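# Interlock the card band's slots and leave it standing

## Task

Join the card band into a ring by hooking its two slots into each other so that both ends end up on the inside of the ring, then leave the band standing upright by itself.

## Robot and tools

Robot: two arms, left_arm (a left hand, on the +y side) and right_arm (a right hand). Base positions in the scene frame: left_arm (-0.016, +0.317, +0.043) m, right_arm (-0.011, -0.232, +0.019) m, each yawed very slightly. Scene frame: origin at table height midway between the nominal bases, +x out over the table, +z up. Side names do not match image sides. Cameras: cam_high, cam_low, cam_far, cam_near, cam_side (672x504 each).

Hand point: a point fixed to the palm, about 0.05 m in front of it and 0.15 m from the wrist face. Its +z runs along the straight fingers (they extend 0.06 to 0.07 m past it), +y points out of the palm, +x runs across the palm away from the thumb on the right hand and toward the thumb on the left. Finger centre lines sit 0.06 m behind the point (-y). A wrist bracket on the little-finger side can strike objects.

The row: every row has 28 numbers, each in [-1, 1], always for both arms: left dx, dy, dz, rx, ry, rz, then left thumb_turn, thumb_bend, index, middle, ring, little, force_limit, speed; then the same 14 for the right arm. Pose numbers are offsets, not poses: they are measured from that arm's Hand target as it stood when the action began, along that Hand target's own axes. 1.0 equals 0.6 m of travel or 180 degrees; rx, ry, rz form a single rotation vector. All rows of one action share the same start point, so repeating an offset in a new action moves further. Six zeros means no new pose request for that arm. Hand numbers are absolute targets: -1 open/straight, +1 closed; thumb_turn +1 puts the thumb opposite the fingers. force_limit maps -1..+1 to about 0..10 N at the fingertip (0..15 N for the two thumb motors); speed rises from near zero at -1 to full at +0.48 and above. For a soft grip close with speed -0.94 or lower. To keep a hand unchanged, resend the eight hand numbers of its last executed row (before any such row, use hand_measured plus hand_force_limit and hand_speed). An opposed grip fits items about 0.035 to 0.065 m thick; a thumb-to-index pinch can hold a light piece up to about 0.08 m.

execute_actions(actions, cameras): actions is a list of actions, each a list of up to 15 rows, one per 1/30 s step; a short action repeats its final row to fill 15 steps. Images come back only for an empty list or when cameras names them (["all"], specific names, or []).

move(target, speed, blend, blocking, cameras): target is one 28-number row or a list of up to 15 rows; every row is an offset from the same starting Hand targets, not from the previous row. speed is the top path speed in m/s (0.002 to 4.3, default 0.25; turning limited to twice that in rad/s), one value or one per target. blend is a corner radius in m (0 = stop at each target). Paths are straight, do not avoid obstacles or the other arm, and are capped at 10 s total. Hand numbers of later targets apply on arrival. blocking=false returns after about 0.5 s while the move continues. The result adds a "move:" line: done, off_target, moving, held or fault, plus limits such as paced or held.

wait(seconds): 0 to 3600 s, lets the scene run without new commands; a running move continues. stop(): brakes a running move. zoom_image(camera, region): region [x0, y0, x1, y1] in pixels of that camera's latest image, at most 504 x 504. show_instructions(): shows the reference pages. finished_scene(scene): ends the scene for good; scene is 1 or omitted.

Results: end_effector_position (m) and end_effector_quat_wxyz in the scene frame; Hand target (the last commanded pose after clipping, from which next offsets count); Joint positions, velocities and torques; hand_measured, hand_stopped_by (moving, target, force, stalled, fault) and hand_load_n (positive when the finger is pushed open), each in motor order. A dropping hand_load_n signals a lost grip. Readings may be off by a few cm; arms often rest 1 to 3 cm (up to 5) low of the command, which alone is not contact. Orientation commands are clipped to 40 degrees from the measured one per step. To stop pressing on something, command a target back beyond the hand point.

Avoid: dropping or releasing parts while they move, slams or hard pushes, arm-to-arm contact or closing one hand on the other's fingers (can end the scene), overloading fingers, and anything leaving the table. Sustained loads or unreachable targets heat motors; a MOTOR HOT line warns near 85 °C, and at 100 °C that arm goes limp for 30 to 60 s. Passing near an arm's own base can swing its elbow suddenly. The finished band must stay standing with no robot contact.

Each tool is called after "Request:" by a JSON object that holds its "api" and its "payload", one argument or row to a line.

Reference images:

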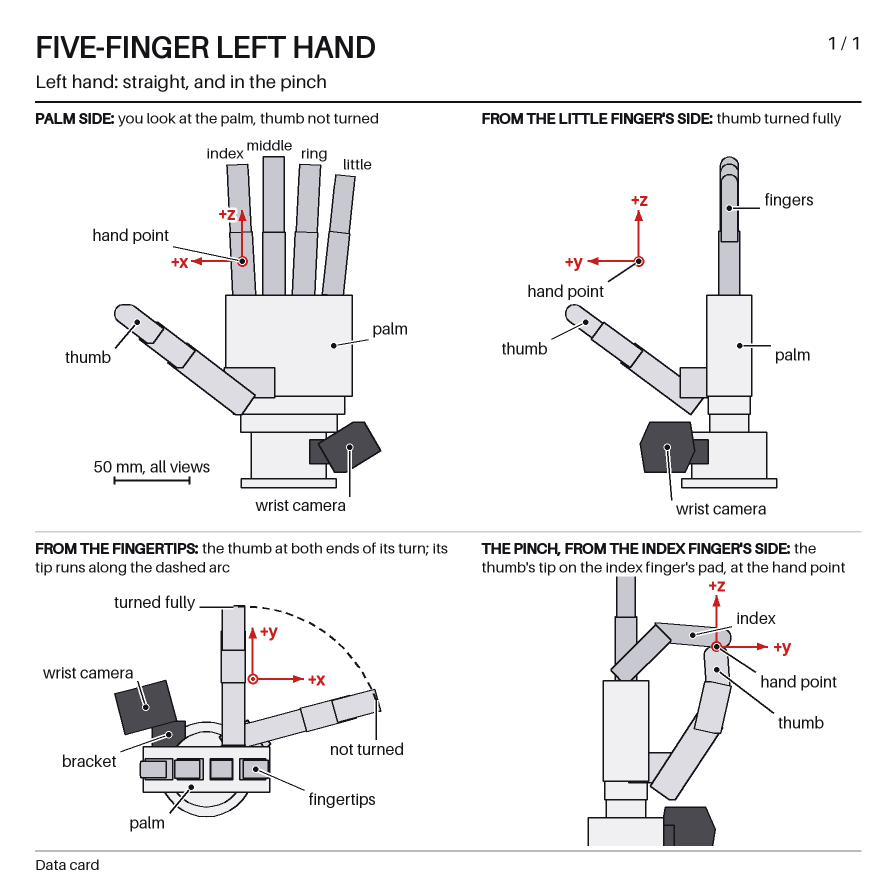

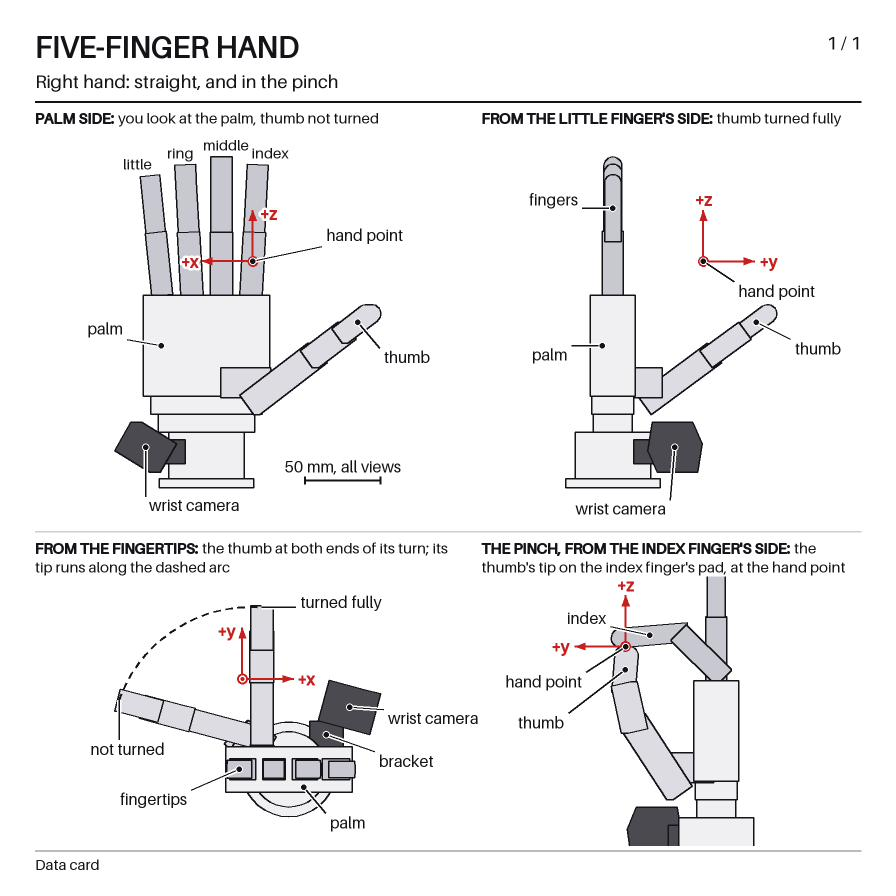

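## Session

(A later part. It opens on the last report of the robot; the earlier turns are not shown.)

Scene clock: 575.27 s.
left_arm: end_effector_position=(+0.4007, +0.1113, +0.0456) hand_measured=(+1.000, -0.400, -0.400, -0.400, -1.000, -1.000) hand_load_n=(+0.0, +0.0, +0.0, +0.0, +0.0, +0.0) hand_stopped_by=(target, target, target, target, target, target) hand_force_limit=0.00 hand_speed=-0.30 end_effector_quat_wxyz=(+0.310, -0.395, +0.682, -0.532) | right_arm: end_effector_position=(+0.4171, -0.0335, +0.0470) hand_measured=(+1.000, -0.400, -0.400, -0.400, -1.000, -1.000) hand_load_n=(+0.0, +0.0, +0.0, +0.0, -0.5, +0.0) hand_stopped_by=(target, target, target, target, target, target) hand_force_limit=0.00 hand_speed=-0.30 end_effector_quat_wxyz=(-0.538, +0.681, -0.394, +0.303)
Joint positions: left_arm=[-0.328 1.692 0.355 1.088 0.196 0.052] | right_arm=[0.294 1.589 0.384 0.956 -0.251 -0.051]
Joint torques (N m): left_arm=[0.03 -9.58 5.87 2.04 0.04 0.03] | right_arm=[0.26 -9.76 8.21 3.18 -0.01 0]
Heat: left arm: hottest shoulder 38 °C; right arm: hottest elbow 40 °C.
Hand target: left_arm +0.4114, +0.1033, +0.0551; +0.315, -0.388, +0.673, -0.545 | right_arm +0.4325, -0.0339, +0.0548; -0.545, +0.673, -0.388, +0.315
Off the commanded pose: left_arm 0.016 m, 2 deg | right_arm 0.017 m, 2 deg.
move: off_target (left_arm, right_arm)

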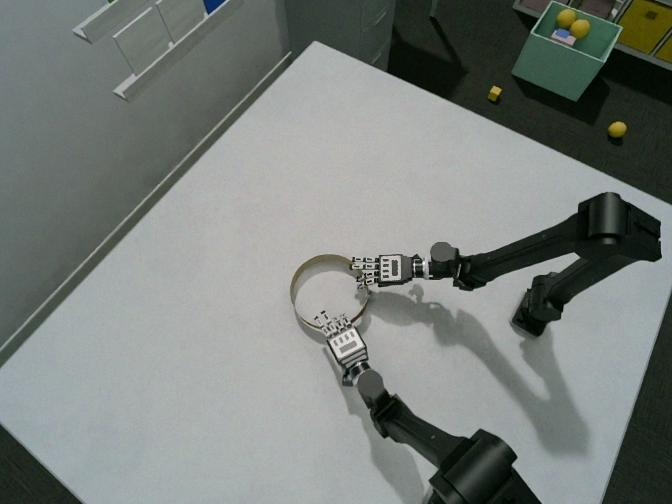

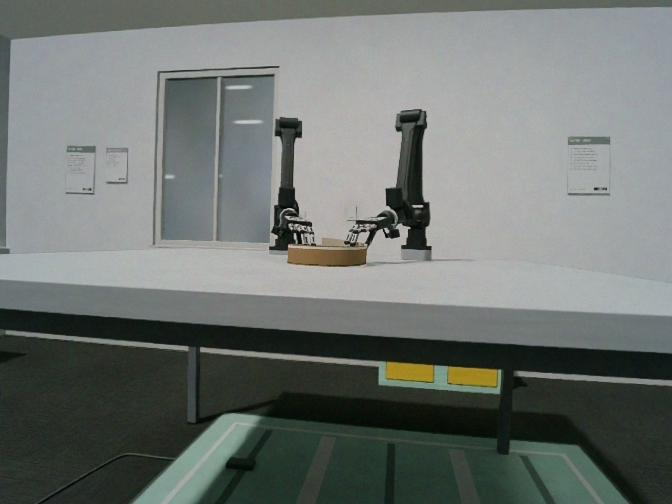

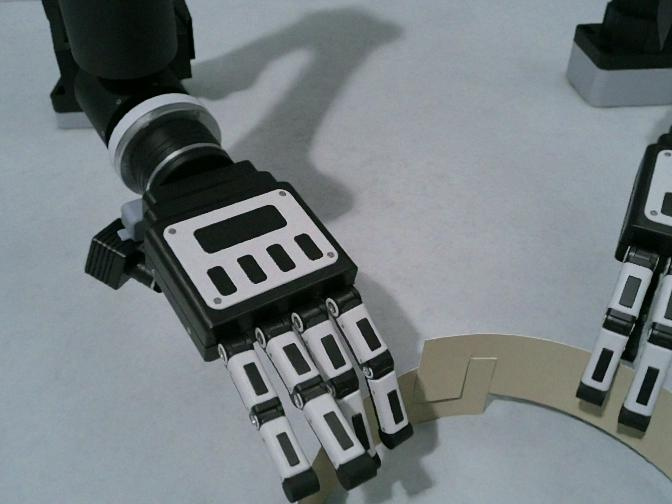

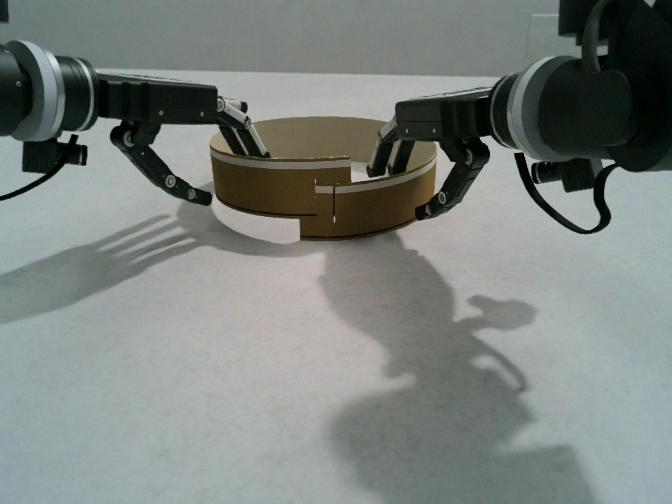

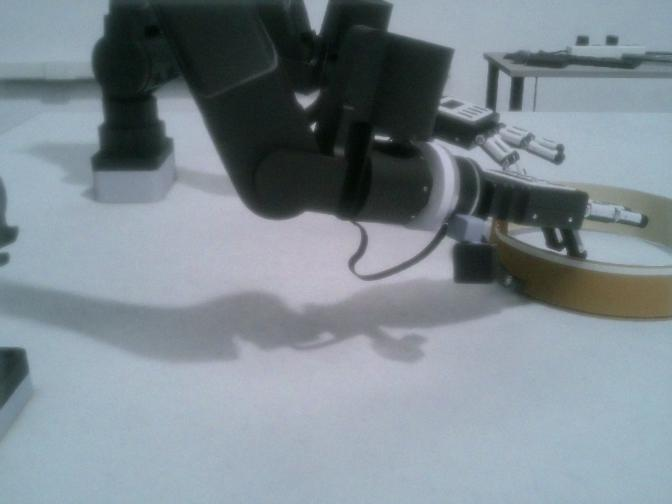

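Request:
{"api": "move", "payload": {
  "target": [0,0.0128,0.0198,0,0,0,1,-0.4,-0.4,-0.4,-1,-1,0,-0.3, 0,0.0146,0.0117,0,0,0,1,-0.4,-0.4,-0.4,-1,-1,0,-0.3],
  "cameras": ["all"],
  "speed": 0.06
}}

Request:
{"api": "zoom_image", "payload": {
  "camera": "cam_near",
  "region": [130, 40, 530, 290]
}}

Request:
{"api": "zoom_image", "payload": {
  "camera": "cam_side",
  "region": [400, 120, 672, 330]
}}

Scene clock: 590.30 s.
left_arm: end_effector_position=(+0.4107, +0.1061, +0.0374) hand_measured=(+1.000, -0.400, -0.400, -0.400, -1.000, -1.000) hand_load_n=(+0.0, +0.0, +0.0, +0.0, +0.0, +0.0) hand_stopped_by=(target, target, target, target, target, target) hand_force_limit=0.00 hand_speed=-0.30 end_effector_quat_wxyz=(+0.311, -0.394, +0.681, -0.533) | right_arm: end_effector_position=(+0.4209, -0.0325, +0.0374) hand_measured=(+1.000, -0.400, -0.400, -0.400, -1.000, -1.000) hand_load_n=(+0.0, +0.0, +0.0, +0.0, +0.0, +0.0) hand_stopped_by=(target, target, target, target, target, target) hand_force_limit=0.00 hand_speed=-0.30 end_effector_quat_wxyz=(-0.538, +0.681, -0.394, +0.303)
Joint positions: left_arm=[-0.334 1.748 0.385 1.118 0.191 0.051] | right_arm=[0.294 1.639 0.393 0.997 -0.251 -0.051]
Joint torques (N m): left_arm=[-0.09 -10.34 5.59 2.04 0.02 0.03] | right_arm=[0.26 -10.23 8.05 3.17 0.15 0.03]
Heat: left arm: hottest shoulder 38 °C; right arm: hottest elbow 39 °C.
Hand target: left_arm +0.4202, +0.0982, +0.0453; +0.315, -0.388, +0.673, -0.545 | right_arm +0.4369, -0.0314, +0.0449; -0.545, +0.673, -0.388, +0.315
Off the commanded pose: left_arm 0.014 m, 2 deg | right_arm 0.018 m, 2 deg.
move: off_target (left_arm, right_arm)

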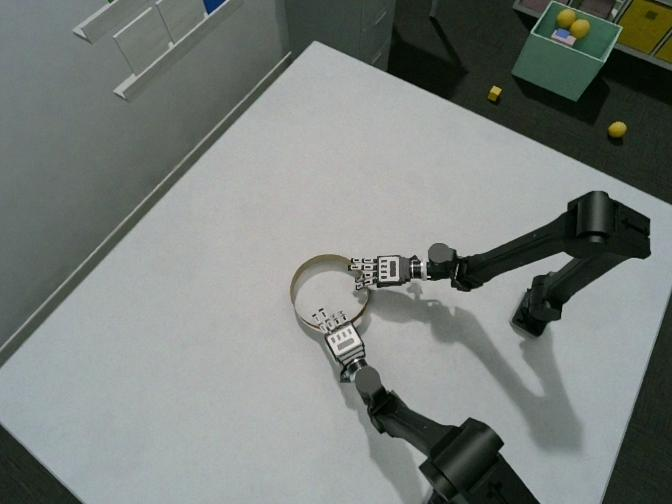

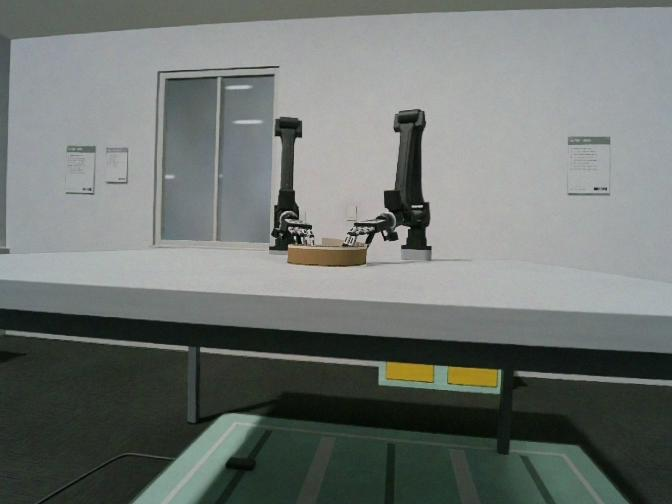

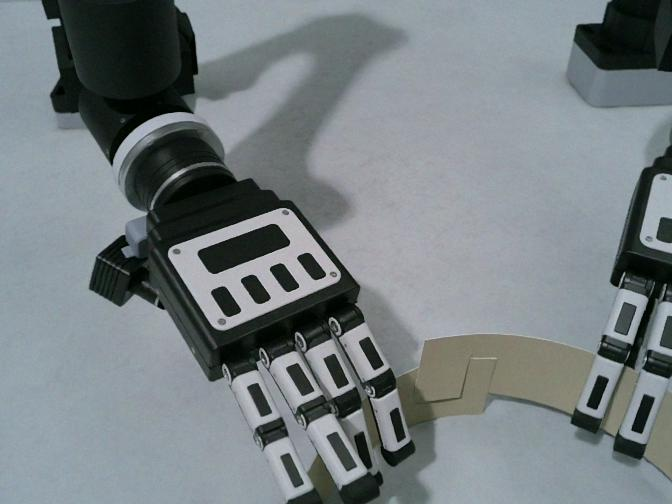

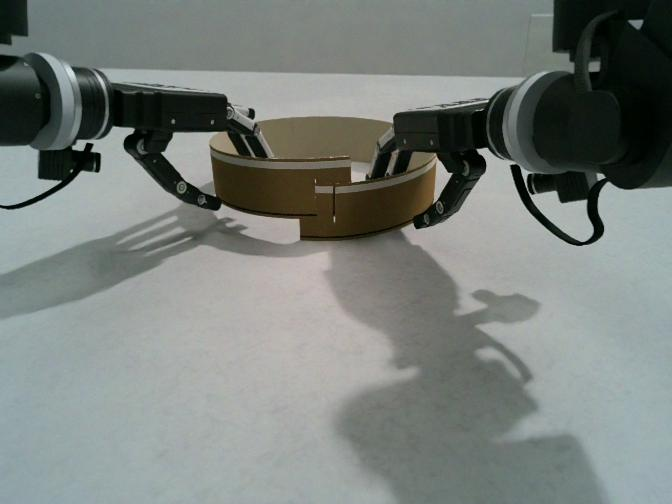

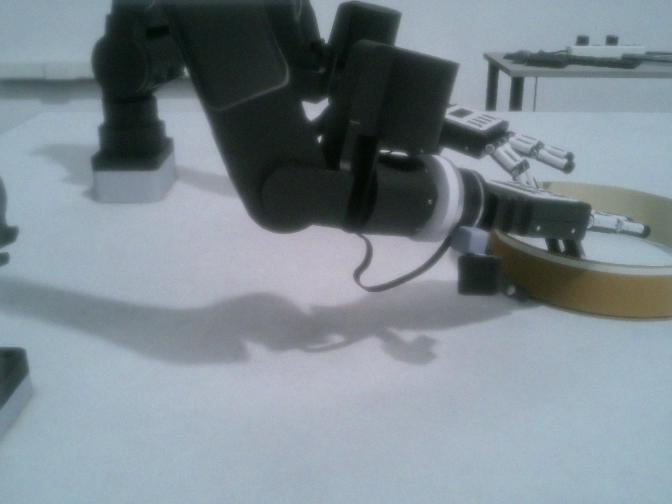

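Scaled by 1.260 from the camera's image (finer frame: 960x720).

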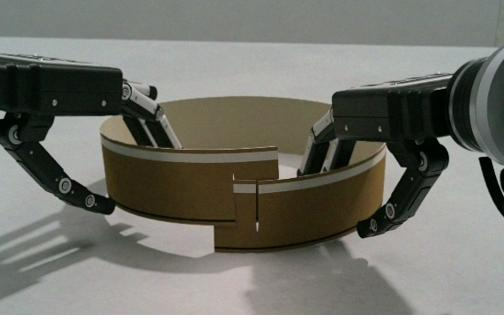

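Scaled by 1.853 from the camera's image (finer frame: 960x720).

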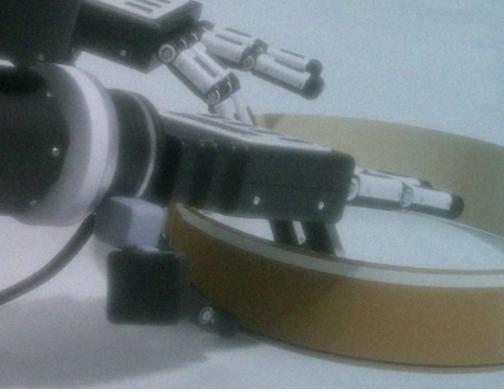

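Request:
{"api": "execute_actions", "payload": {
  "actions": [
    [[0,0,0,0,0,0,1,-0.15,0.0,0.0,-1,-1,-0.8,-0.85, 0,0,0,0,0,0,1,-0.15,0.0,0.0,-1,-1,-0.8,-0.85]],
    [[0,0,0,0,0,0,1,-0.15,0.0,0.0,-1,-1,-0.8,-0.85, 0,0,0,0,0,0,1,-0.15,0.0,0.0,-1,-1,-0.8,-0.85]],
    [[0,0,0,0,0,0,1,-0.15,0.0,0.0,-1,-1,-0.8,-0.85, 0,0,0,0,0,0,1,-0.15,0.0,0.0,-1,-1,-0.8,-0.85]]
  ],
  "cameras": ["cam_near","cam_far","cam_side"]
}}

Request:
{"api": "zoom_image", "payload": {
  "camera": "cam_near",
  "region": [130, 40, 530, 290]
}}

Scene clock: 600.67 s.
left_arm: end_effector_position=(+0.4106, +0.1060, +0.0374) hand_measured=(+1.000, -0.150, +0.000, +0.000, -1.000, -1.000) hand_load_n=(+0.0, +0.0, +0.0, +0.0, +0.0, +0.0) hand_stopped_by=(target, target, target, target, target, target) hand_force_limit=-0.80 hand_speed=-0.85 end_effector_quat_wxyz=(+0.311, -0.394, +0.681, -0.533) | right_arm: end_effector_position=(+0.4209, -0.0324, +0.0375) hand_measured=(+1.000, -0.150, +0.000, +0.000, -1.000, -1.000) hand_load_n=(+0.0, +0.0, +0.0, +0.0, +0.0, +0.0) hand_stopped_by=(target, target, target, target, target, target) hand_force_limit=-0.80 hand_speed=-0.85 end_effector_quat_wxyz=(-0.538, +0.681, -0.394, +0.303)
Joint positions: left_arm=[-0.334 1.748 0.385 1.118 0.191 0.051] | right_arm=[0.294 1.639 0.393 0.997 -0.251 -0.051]
Joint torques (N m): left_arm=[-0.09 -9.99 5.52 2.07 0.02 0.03] | right_arm=[0.5 -9.93 8.1 3.17 0.15 0.02]
Motor temperatures (°C): left_arm=[35 38 36 31 32 33] | right_arm=[34 33 39 31 30 34]
Heat: left arm: hottest shoulder 38 °C; right arm: hottest elbow 39 °C.
Hand target: left_arm +0.4202, +0.0982, +0.0453; +0.315, -0.388, +0.673, -0.545 | right_arm +0.4370, -0.0314, +0.0450; -0.545, +0.673, -0.388, +0.315
Off the commanded pose: left_arm 0.015 m, 2 deg | right_arm 0.018 m, 2 deg.
Images, in order (width x height): cam_far 672x504, cam_near 672x504, cam_side 672x504.

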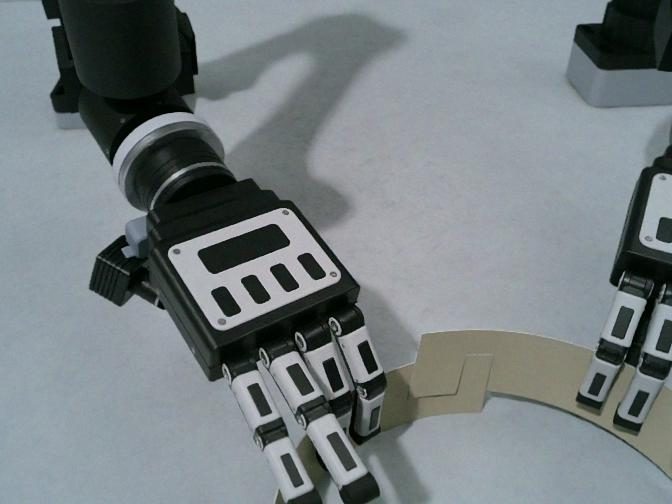

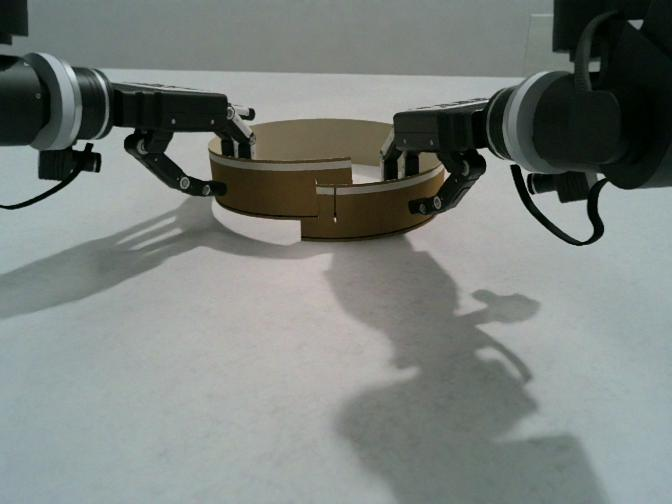

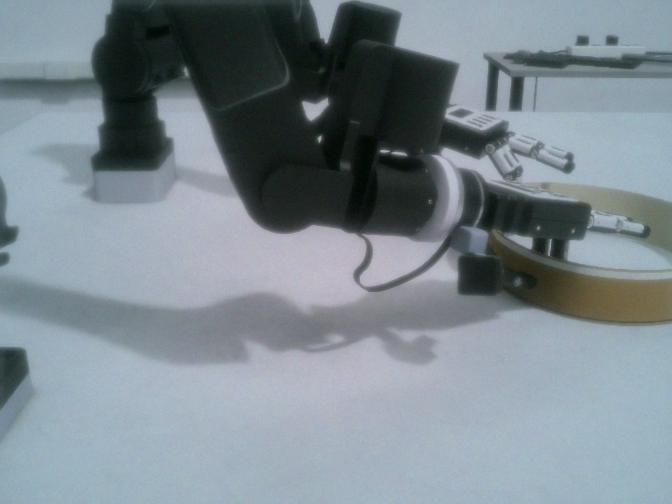

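Scaled by 1.260 from the camera's image (finer frame: 960x720).

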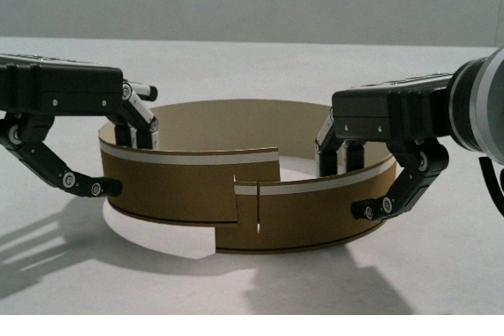

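Request:
{"api": "execute_actions", "payload": {
  "actions": [
    [[0,0,0,0,0,0,1,0.05,0.08,0.08,-1,-1,-0.6,-0.88, 0,0,0,0,0,0,1,0.05,0.08,0.08,-1,-1,-0.6,-0.88]],
    [[0,0,0,0,0,0,1,0.05,0.08,0.08,-1,-1,-0.6,-0.88, 0,0,0,0,0,0,1,0.05,0.08,0.08,-1,-1,-0.6,-0.88]],
    [[0,0,0,0,0,0,1,0.05,0.08,0.08,-1,-1,-0.6,-0.88, 0,0,0,0,0,0,1,0.05,0.08,0.08,-1,-1,-0.6,-0.88]]
  ],
  "cameras": ["cam_near","cam_far","cam_side"]
}}

Request:
{"api": "zoom_image", "payload": {
  "camera": "cam_near",
  "region": [130, 40, 530, 290]
}}

Scene clock: 610.47 s.
left_arm: end_effector_position=(+0.4105, +0.1057, +0.0374) hand_measured=(+1.000, +0.050, +0.080, +0.080, -1.000, -1.000) hand_load_n=(+0.0, +0.0, +0.0, +0.0, -0.5, -0.5) hand_stopped_by=(target, target, target, target, target, target) hand_force_limit=-0.60 hand_speed=-0.88 end_effector_quat_wxyz=(+0.310, -0.394, +0.681, -0.533) | right_arm: end_effector_position=(+0.4209, -0.0324, +0.0375) hand_measured=(+1.000, +0.050, +0.080, +0.080, -1.000, -1.000) hand_load_n=(+0.0, +0.0, +0.0, +0.0, +0.0, +0.0) hand_stopped_by=(target, target, target, target, target, target) hand_force_limit=-0.60 hand_speed=-0.88 end_effector_quat_wxyz=(-0.538, +0.681, -0.394, +0.303)
Joint positions: left_arm=[-0.335 1.748 0.385 1.118 0.191 0.05] | right_arm=[0.294 1.639 0.393 0.997 -0.251 -0.051]
Joint torques (N m): left_arm=[-0.09 -10.11 5.53 2.06 0.02 0.03] | right_arm=[0.5 -10.11 8.1 3.14 0.15 0.02]
Heat: left arm: hottest shoulder 38 °C; right arm: hottest elbow 39 °C.
Hand target: left_arm +0.4202, +0.0982, +0.0453; +0.315, -0.388, +0.673, -0.545 | right_arm +0.4370, -0.0314, +0.0450; -0.545, +0.673, -0.388, +0.315
Off the commanded pose: left_arm 0.015 m, 2 deg | right_arm 0.018 m, 2 deg.
Images, in order (width x height): cam_far 672x504, cam_near 672x504, cam_side 672x504.

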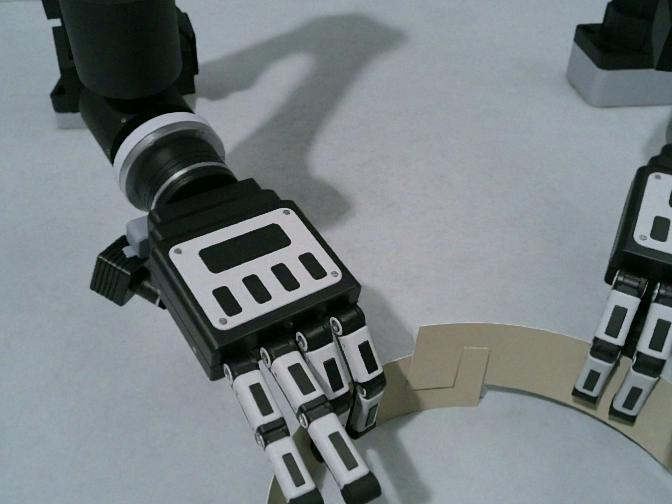

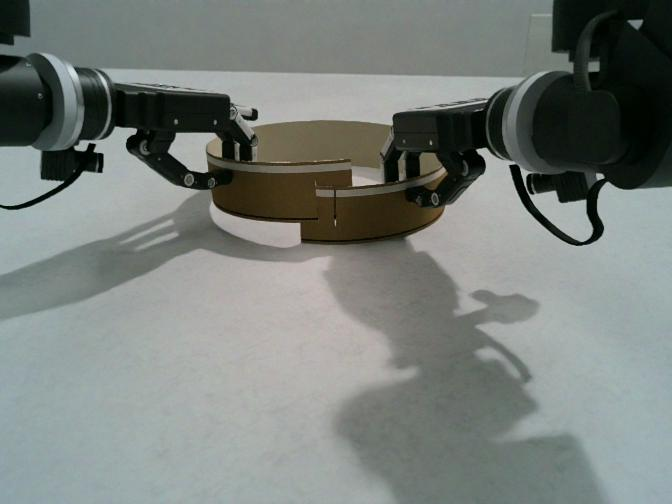

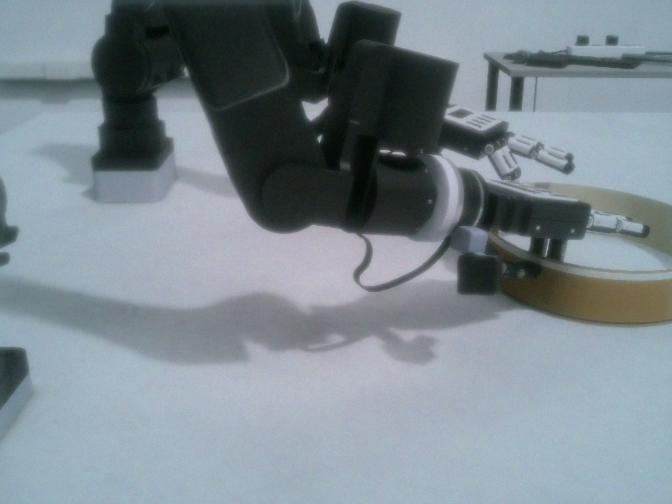

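Scaled by 1.260 from the camera's image (finer frame: 960x720).

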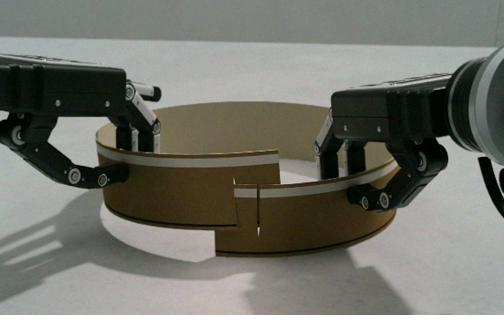

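Request:
{"api": "execute_actions", "payload": {
  "actions": [
    [[0,0,0,0,0,0,1,0.15,0.12,0.12,-1,-1,-0.6,-0.88, 0,0,0,0,0,0,1,0.15,0.12,0.12,-1,-1,-0.6,-0.88]],
    [[0,0,0,0,0,0,1,0.15,0.12,0.12,-1,-1,-0.6,-0.88, 0,0,0,0,0,0,1,0.15,0.12,0.12,-1,-1,-0.6,-0.88]]
  ],
  "cameras": ["cam_near","cam_far","cam_side"]
}}

Request:
{"api": "zoom_image", "payload": {
  "camera": "cam_near",
  "region": [130, 40, 530, 290]
}}

Scene clock: 616.60 s.
left_arm: end_effector_position=(+0.4105, +0.1057, +0.0374) hand_measured=(+1.000, +0.150, +0.120, +0.120, -1.000, -1.000) hand_load_n=(+0.0, +0.5, +0.0, +0.5, +0.0, +0.0) hand_stopped_by=(target, target, target, target, target, target) hand_force_limit=-0.60 hand_speed=-0.88 end_effector_quat_wxyz=(+0.310, -0.394, +0.681, -0.533) | right_arm: end_effector_position=(+0.4209, -0.0324, +0.0375) hand_measured=(+1.000, +0.150, +0.120, +0.120, -1.000, -1.000) hand_load_n=(+0.0, +1.0, +0.0, +1.0, +0.0, +0.0) hand_stopped_by=(target, target, target, target, target, target) hand_force_limit=-0.60 hand_speed=-0.88 end_effector_quat_wxyz=(-0.538, +0.681, -0.394, +0.303)
Joint positions: left_arm=[-0.335 1.748 0.385 1.118 0.191 0.05] | right_arm=[0.294 1.639 0.393 0.997 -0.251 -0.051]
Joint torques (N m): left_arm=[0.09 -10.17 5.52 2.07 0.03 0.03] | right_arm=[0.56 -10.17 8.03 3.18 0.15 0.03]
Heat: left arm: hottest shoulder 38 °C; right arm: hottest elbow 40 °C.
Hand target: left_arm +0.4202, +0.0982, +0.0453; +0.315, -0.388, +0.673, -0.545 | right_arm +0.4370, -0.0314, +0.0450; -0.545, +0.673, -0.388, +0.315
Off the commanded pose: left_arm 0.015 m, 2 deg | right_arm 0.018 m, 2 deg.
Images, in order (width x height): cam_far 672x504, cam_near 672x504, cam_side 672x504.

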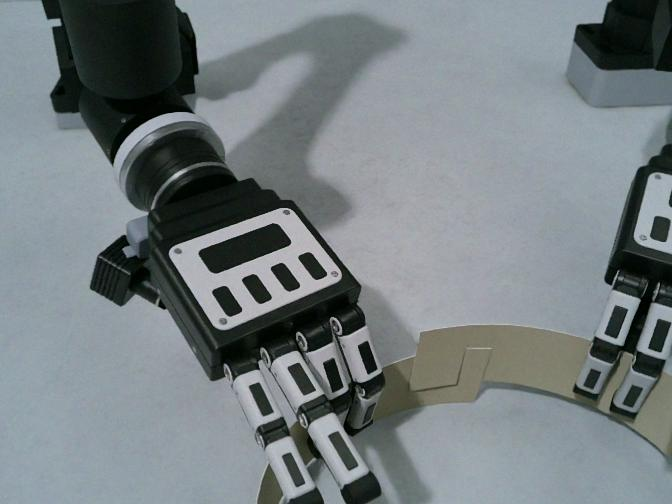

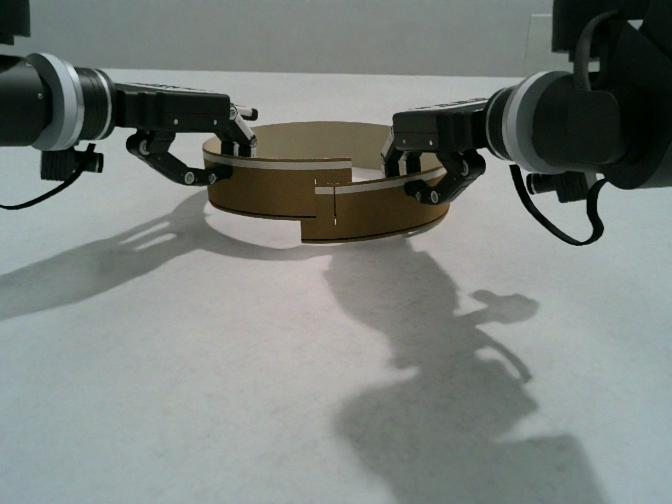

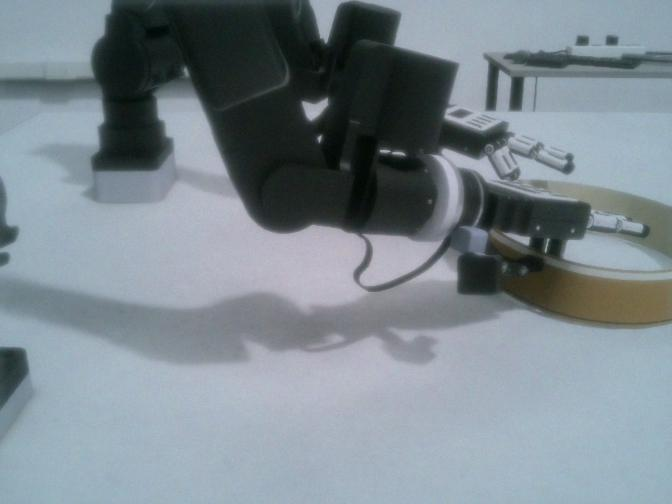

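Scaled by 1.260 from the camera's image (finer frame: 960x720).

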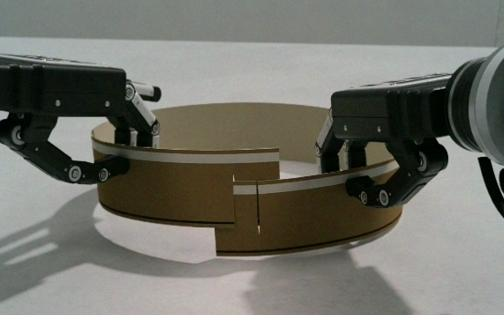

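Request:
{"api": "execute_actions", "payload": {
  "actions": [
    [[0,0,0,0,0,0,1,0.19,0.16,0.16,-1,-1,-0.6,-0.88, 0,0,0,0,0,0,1,0.17,0.15,0.15,-1,-1,-0.6,-0.88]],
    [[0,0,0,0,0,0,1,0.19,0.16,0.16,-1,-1,-0.6,-0.88, 0,0,0,0,0,0,1,0.17,0.15,0.15,-1,-1,-0.6,-0.88]]
  ],
  "cameras": ["cam_near","cam_far","cam_high"]
}}

Request:
{"api": "zoom_image", "payload": {
  "camera": "cam_high",
  "region": [280, 240, 440, 400]
}}

Request:
{"api": "zoom_image", "payload": {
  "camera": "cam_near",
  "region": [230, 110, 430, 260]
}}

Scene clock: 624.87 s.
left_arm: end_effector_position=(+0.4108, +0.1057, +0.0379) hand_measured=(+1.000, +0.190, +0.160, +0.160, -1.000, -1.000) hand_load_n=(+0.0, +1.0, +0.0, +1.0, +0.0, +0.0) hand_stopped_by=(target, target, target, target, target, target) hand_force_limit=-0.60 hand_speed=-0.88 end_effector_quat_wxyz=(+0.311, -0.393, +0.681, -0.534) | right_arm: end_effector_position=(+0.4209, -0.0324, +0.0375) hand_measured=(+1.000, +0.170, +0.150, +0.150, -1.000, -1.000) hand_load_n=(+0.0, +1.0, +0.0, +1.5, +0.0, +0.0) hand_stopped_by=(target, target, target, target, target, target) hand_force_limit=-0.60 hand_speed=-0.88 end_effector_quat_wxyz=(-0.538, +0.681, -0.394, +0.303)
Joint positions: left_arm=[-0.335 1.748 0.385 1.12 0.19 0.05] | right_arm=[0.294 1.639 0.393 0.997 -0.251 -0.051]
Joint torques (N m): left_arm=[-0.03 -10.11 5.53 2.03 0.03 0.03] | right_arm=[0.44 -10.05 7.99 3.19 0.15 0.03]
Heat: left arm: hottest shoulder 38 °C; right arm: hottest elbow 40 °C.
Hand target: left_arm +0.4203, +0.0982, +0.0454; +0.315, -0.388, +0.673, -0.545 | right_arm +0.4370, -0.0314, +0.0450; -0.545, +0.673, -0.388, +0.315
Off the commanded pose: left_arm 0.014 m, 2 deg | right_arm 0.018 m, 2 deg.
Images, in order (width x height): cam_high 672x504, cam_far 672x504, cam_near 672x504.

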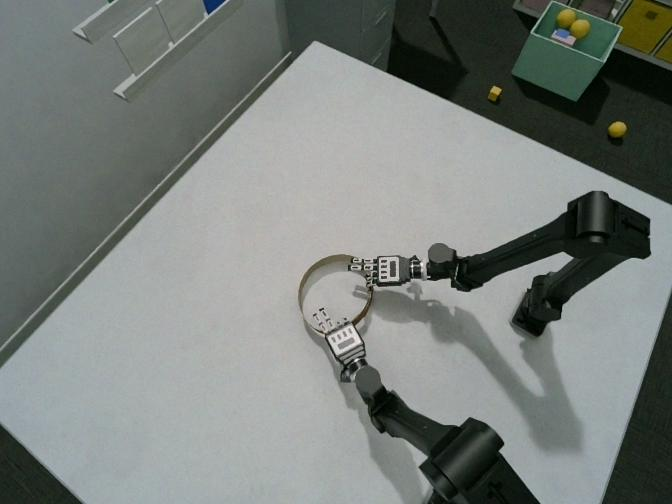

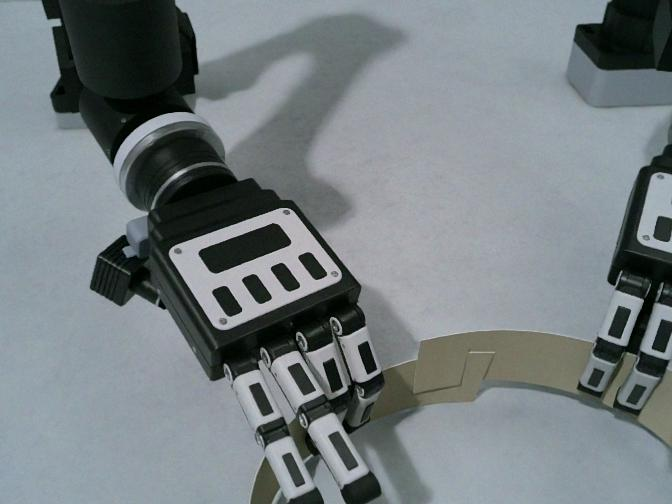

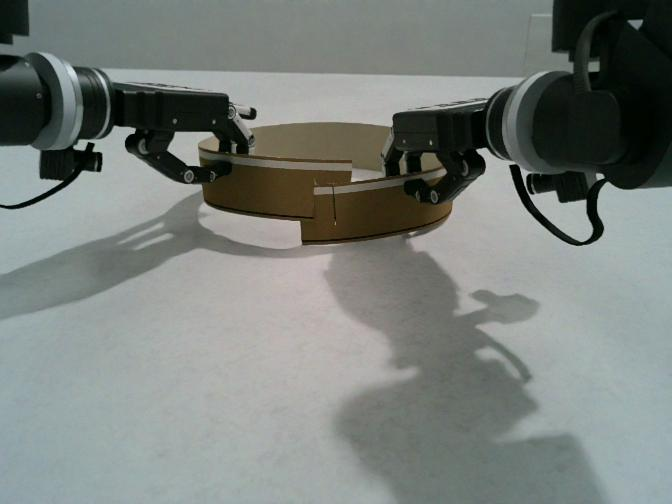

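Scaled by 3.150 from the camera's image (finer frame: 960x720).

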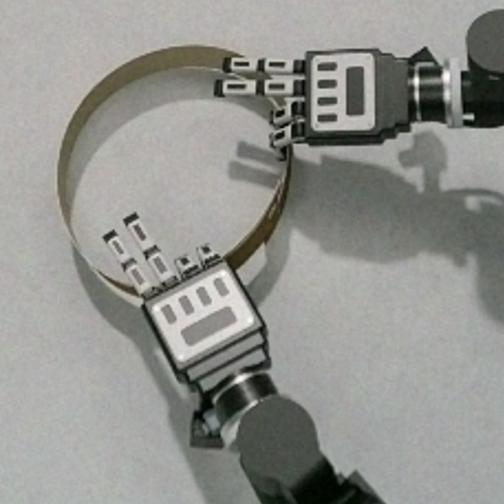

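Scaled by 2.520 from the camera's image (finer frame: 960x720).

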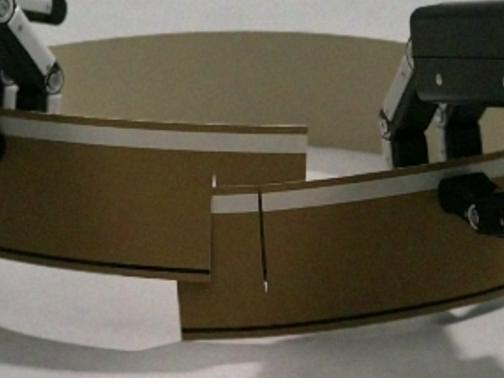

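Request:
{"api": "move", "payload": {
  "target": [0.013,-0.0016,0.0073,0,0,0,1,0.19,0.16,0.16,-1,-1,-0.6,-0.88, -0.013,-0.0016,0.0073,0,0,0,1,0.17,0.15,0.15,-1,-1,-0.6,-0.88],
  "cameras": ["cam_near","cam_far","cam_high"],
  "speed": 0.02
}}

Request:
{"api": "zoom_image", "payload": {
  "camera": "cam_high",
  "region": [280, 240, 440, 400]
}}

Request:
{"api": "zoom_image", "payload": {
  "camera": "cam_near",
  "region": [230, 110, 430, 260]
}}

Request:
{"api": "zoom_image", "payload": {
  "camera": "cam_far",
  "region": [340, 290, 600, 490]
}}

Scene clock: 636.67 s.
left_arm: end_effector_position=(+0.4118, +0.0976, +0.0399) hand_measured=(+1.000, +0.190, +0.160, +0.160, -1.000, -1.000) hand_load_n=(+0.0, +1.0, +0.0, +1.0, +0.0, +0.0) hand_stopped_by=(target, target, target, target, target, target) hand_force_limit=-0.60 hand_speed=-0.88 end_effector_quat_wxyz=(+0.314, -0.392, +0.680, -0.535) | right_arm: end_effector_position=(+0.4259, -0.0328, +0.0395) hand_measured=(+1.000, +0.170, +0.150, +0.150, -1.000, -1.000) hand_load_n=(+0.0, +1.0, +0.0, +1.5, +0.0, +0.0) hand_stopped_by=(target, target, target, target, target, target) hand_force_limit=-0.60 hand_speed=-0.88 end_effector_quat_wxyz=(-0.535, +0.677, -0.398, +0.312)
Joint positions: left_arm=[-0.361 1.748 0.392 1.12 0.163 0.047] | right_arm=[0.3 1.639 0.4 0.997 -0.224 -0.051]
Joint torques (N m): left_arm=[-0.15 -9.88 5.65 1.87 0.06 0.01] | right_arm=[2.37 -9.99 8.12 3.15 0.15 0.09]
Heat: left arm: hottest shoulder 38 °C; right arm: hottest elbow 40 °C.
Hand target: left_arm +0.4201, +0.0891, +0.0454; +0.315, -0.388, +0.673, -0.545 | right_arm +0.4369, -0.0223, +0.0449; -0.545, +0.673, -0.388, +0.315
Off the commanded pose: left_arm 0.013 m, 1 deg | right_arm 0.016 m, 2 deg.
move: off_target (left_arm, right_arm)
Images, in order (width x height): cam_high 672x504, cam_far 672x504, cam_near 672x504.

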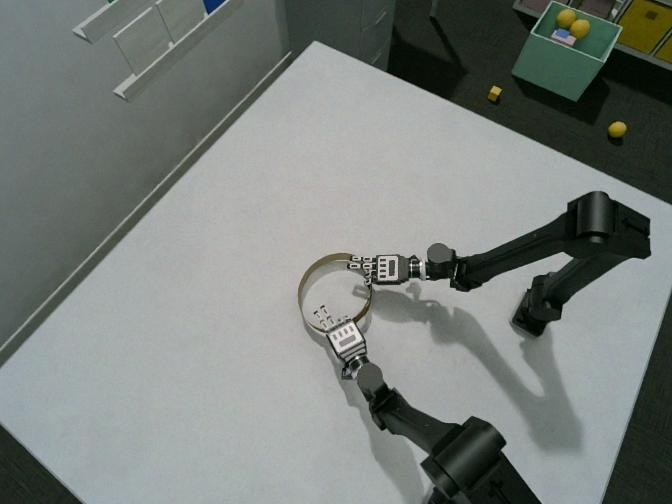

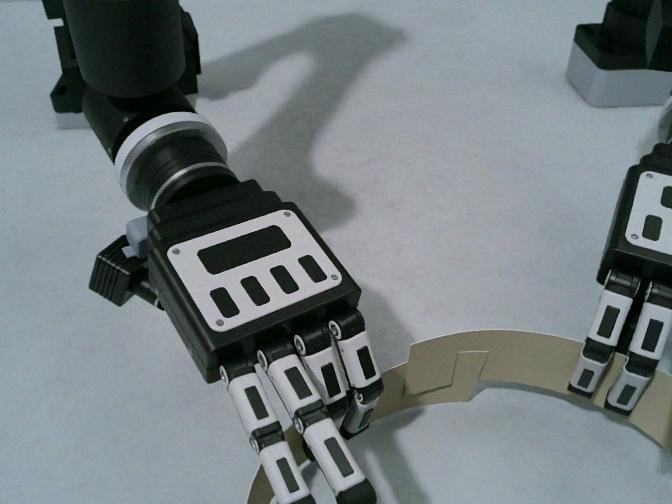

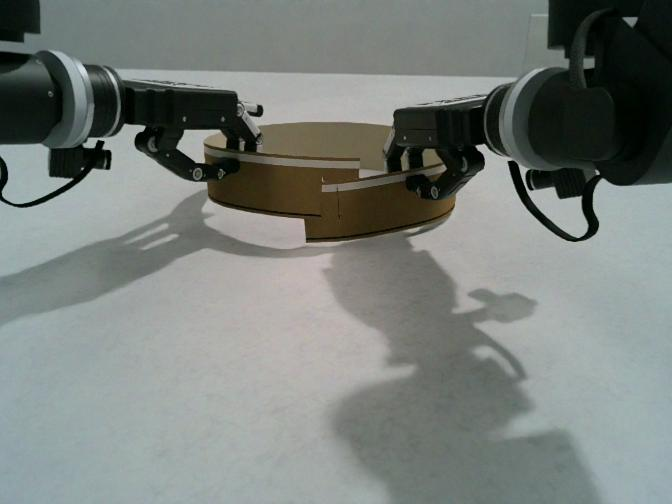

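Scaled by 3.150 from the camera's image (finer frame: 960x720).

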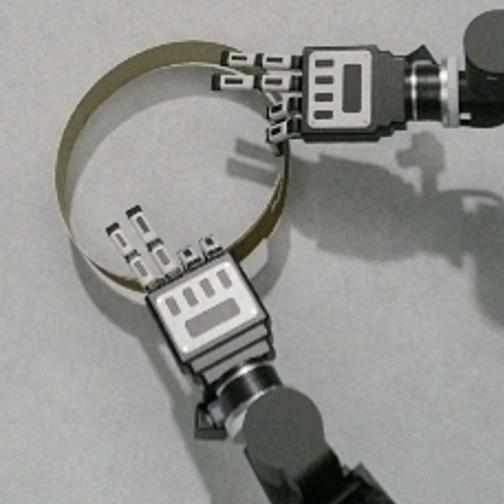

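Scaled by 2.520 from the camera's image (finer frame: 960x720).

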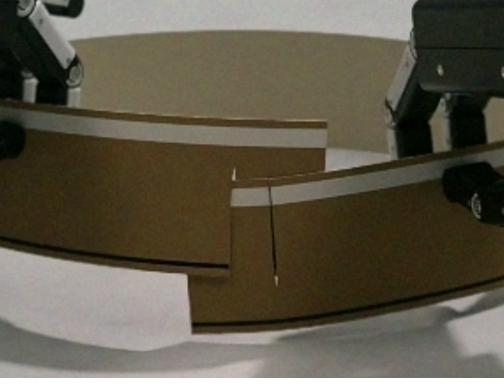

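Scaled by 1.938 from the camera's image (finer frame: 960x720).

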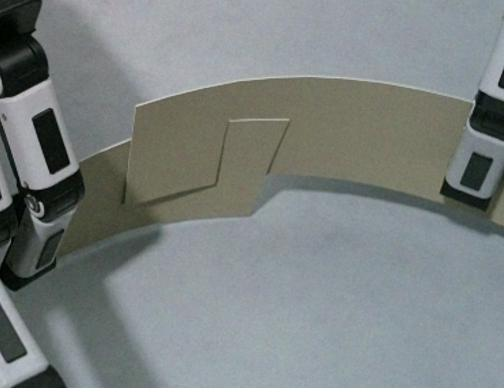

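Request:
{"api": "move", "payload": {
  "target": [0.0058,-0.0007,0.0033,0,0,0,1,0.19,0.16,0.16,-1,-1,-0.6,-0.88, -0.0173,-0.0021,0.0098,0,0,0,1,0.17,0.15,0.15,-1,-1,-0.6,-0.88],
  "cameras": ["cam_near","cam_far","cam_high"],
  "speed": 0.02
}}

Request:
{"api": "zoom_image", "payload": {
  "camera": "cam_near",
  "region": [230, 110, 430, 260]
}}

Request:
{"api": "zoom_image", "payload": {
  "camera": "cam_far",
  "region": [340, 290, 600, 490]
}}

Scene clock: 652.57 s.
left_arm: end_effector_position=(+0.4116, +0.0963, +0.0398) hand_measured=(+1.000, +0.190, +0.160, +0.160, -1.000, -1.000) hand_load_n=(+0.0, +0.5, +0.0, +1.0, +0.0, +0.0) hand_stopped_by=(target, target, target, target, target, target) hand_force_limit=-0.60 hand_speed=-0.88 end_effector_quat_wxyz=(+0.316, -0.393, +0.679, -0.533) | right_arm: end_effector_position=(+0.4267, -0.0233, +0.0398) hand_measured=(+1.000, +0.170, +0.150, +0.150, -1.000, -1.000) hand_load_n=(+0.0, +1.0, +0.0, +1.5, +0.0, +0.0) hand_stopped_by=(target, target, target, target, target, target) hand_force_limit=-0.60 hand_speed=-0.88 end_effector_quat_wxyz=(-0.533, +0.678, -0.396, +0.316)
Joint positions: left_arm=[-0.368 1.748 0.392 1.12 0.15 0.047] | right_arm=[0.333 1.643 0.408 0.997 -0.189 -0.051]
Joint torques (N m): left_arm=[-0.38 -9.82 5.98 1.77 0.11 0] | right_arm=[2.55 -9.88 8.28 3.03 0.08 0.2]
Heat: left arm: hottest shoulder 38 °C; right arm: hottest elbow 39 °C.
Hand target: left_arm +0.4202, +0.0852, +0.0454; +0.315, -0.388, +0.673, -0.545 | right_arm +0.4370, -0.0104, +0.0450; -0.545, +0.673, -0.388, +0.315
Off the commanded pose: left_arm 0.015 m, 2 deg | right_arm 0.017 m, 2 deg.
move: off_target (left_arm, right_arm)
Images, in order (width x height): cam_high 672x504, cam_far 672x504, cam_near 672x504.

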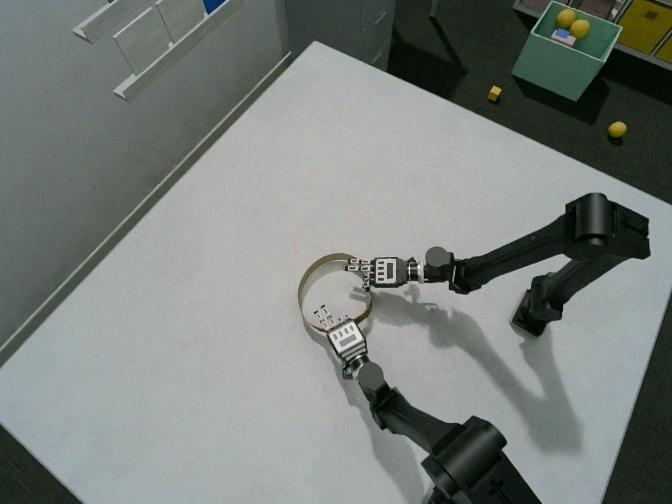

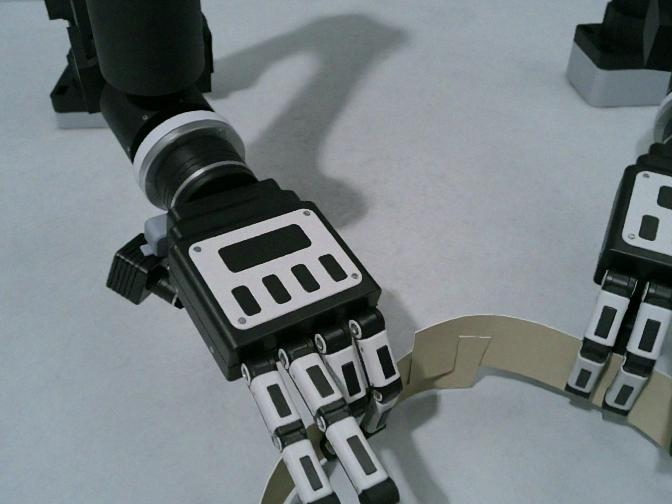

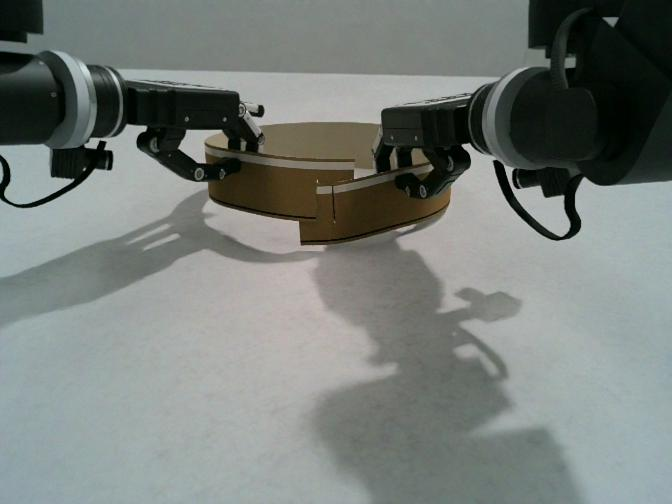

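Scaled by 2.520 from the camera's image (finer frame: 960x720).

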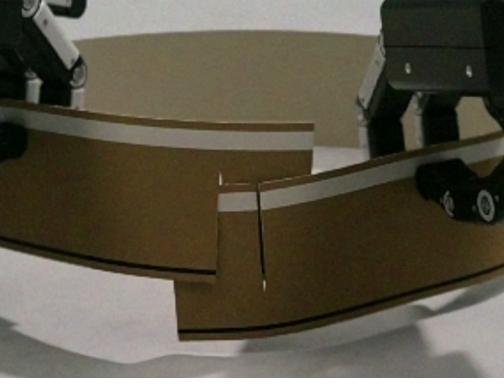

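Scaled by 1.938 from the camera's image (finer frame: 960x720).

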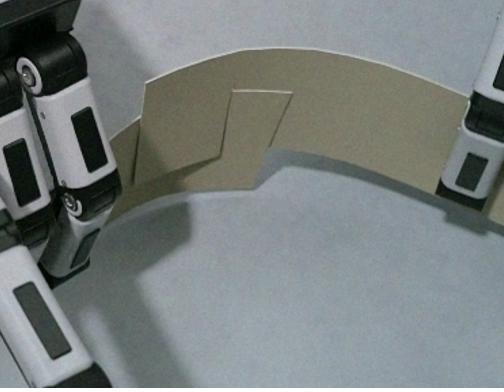

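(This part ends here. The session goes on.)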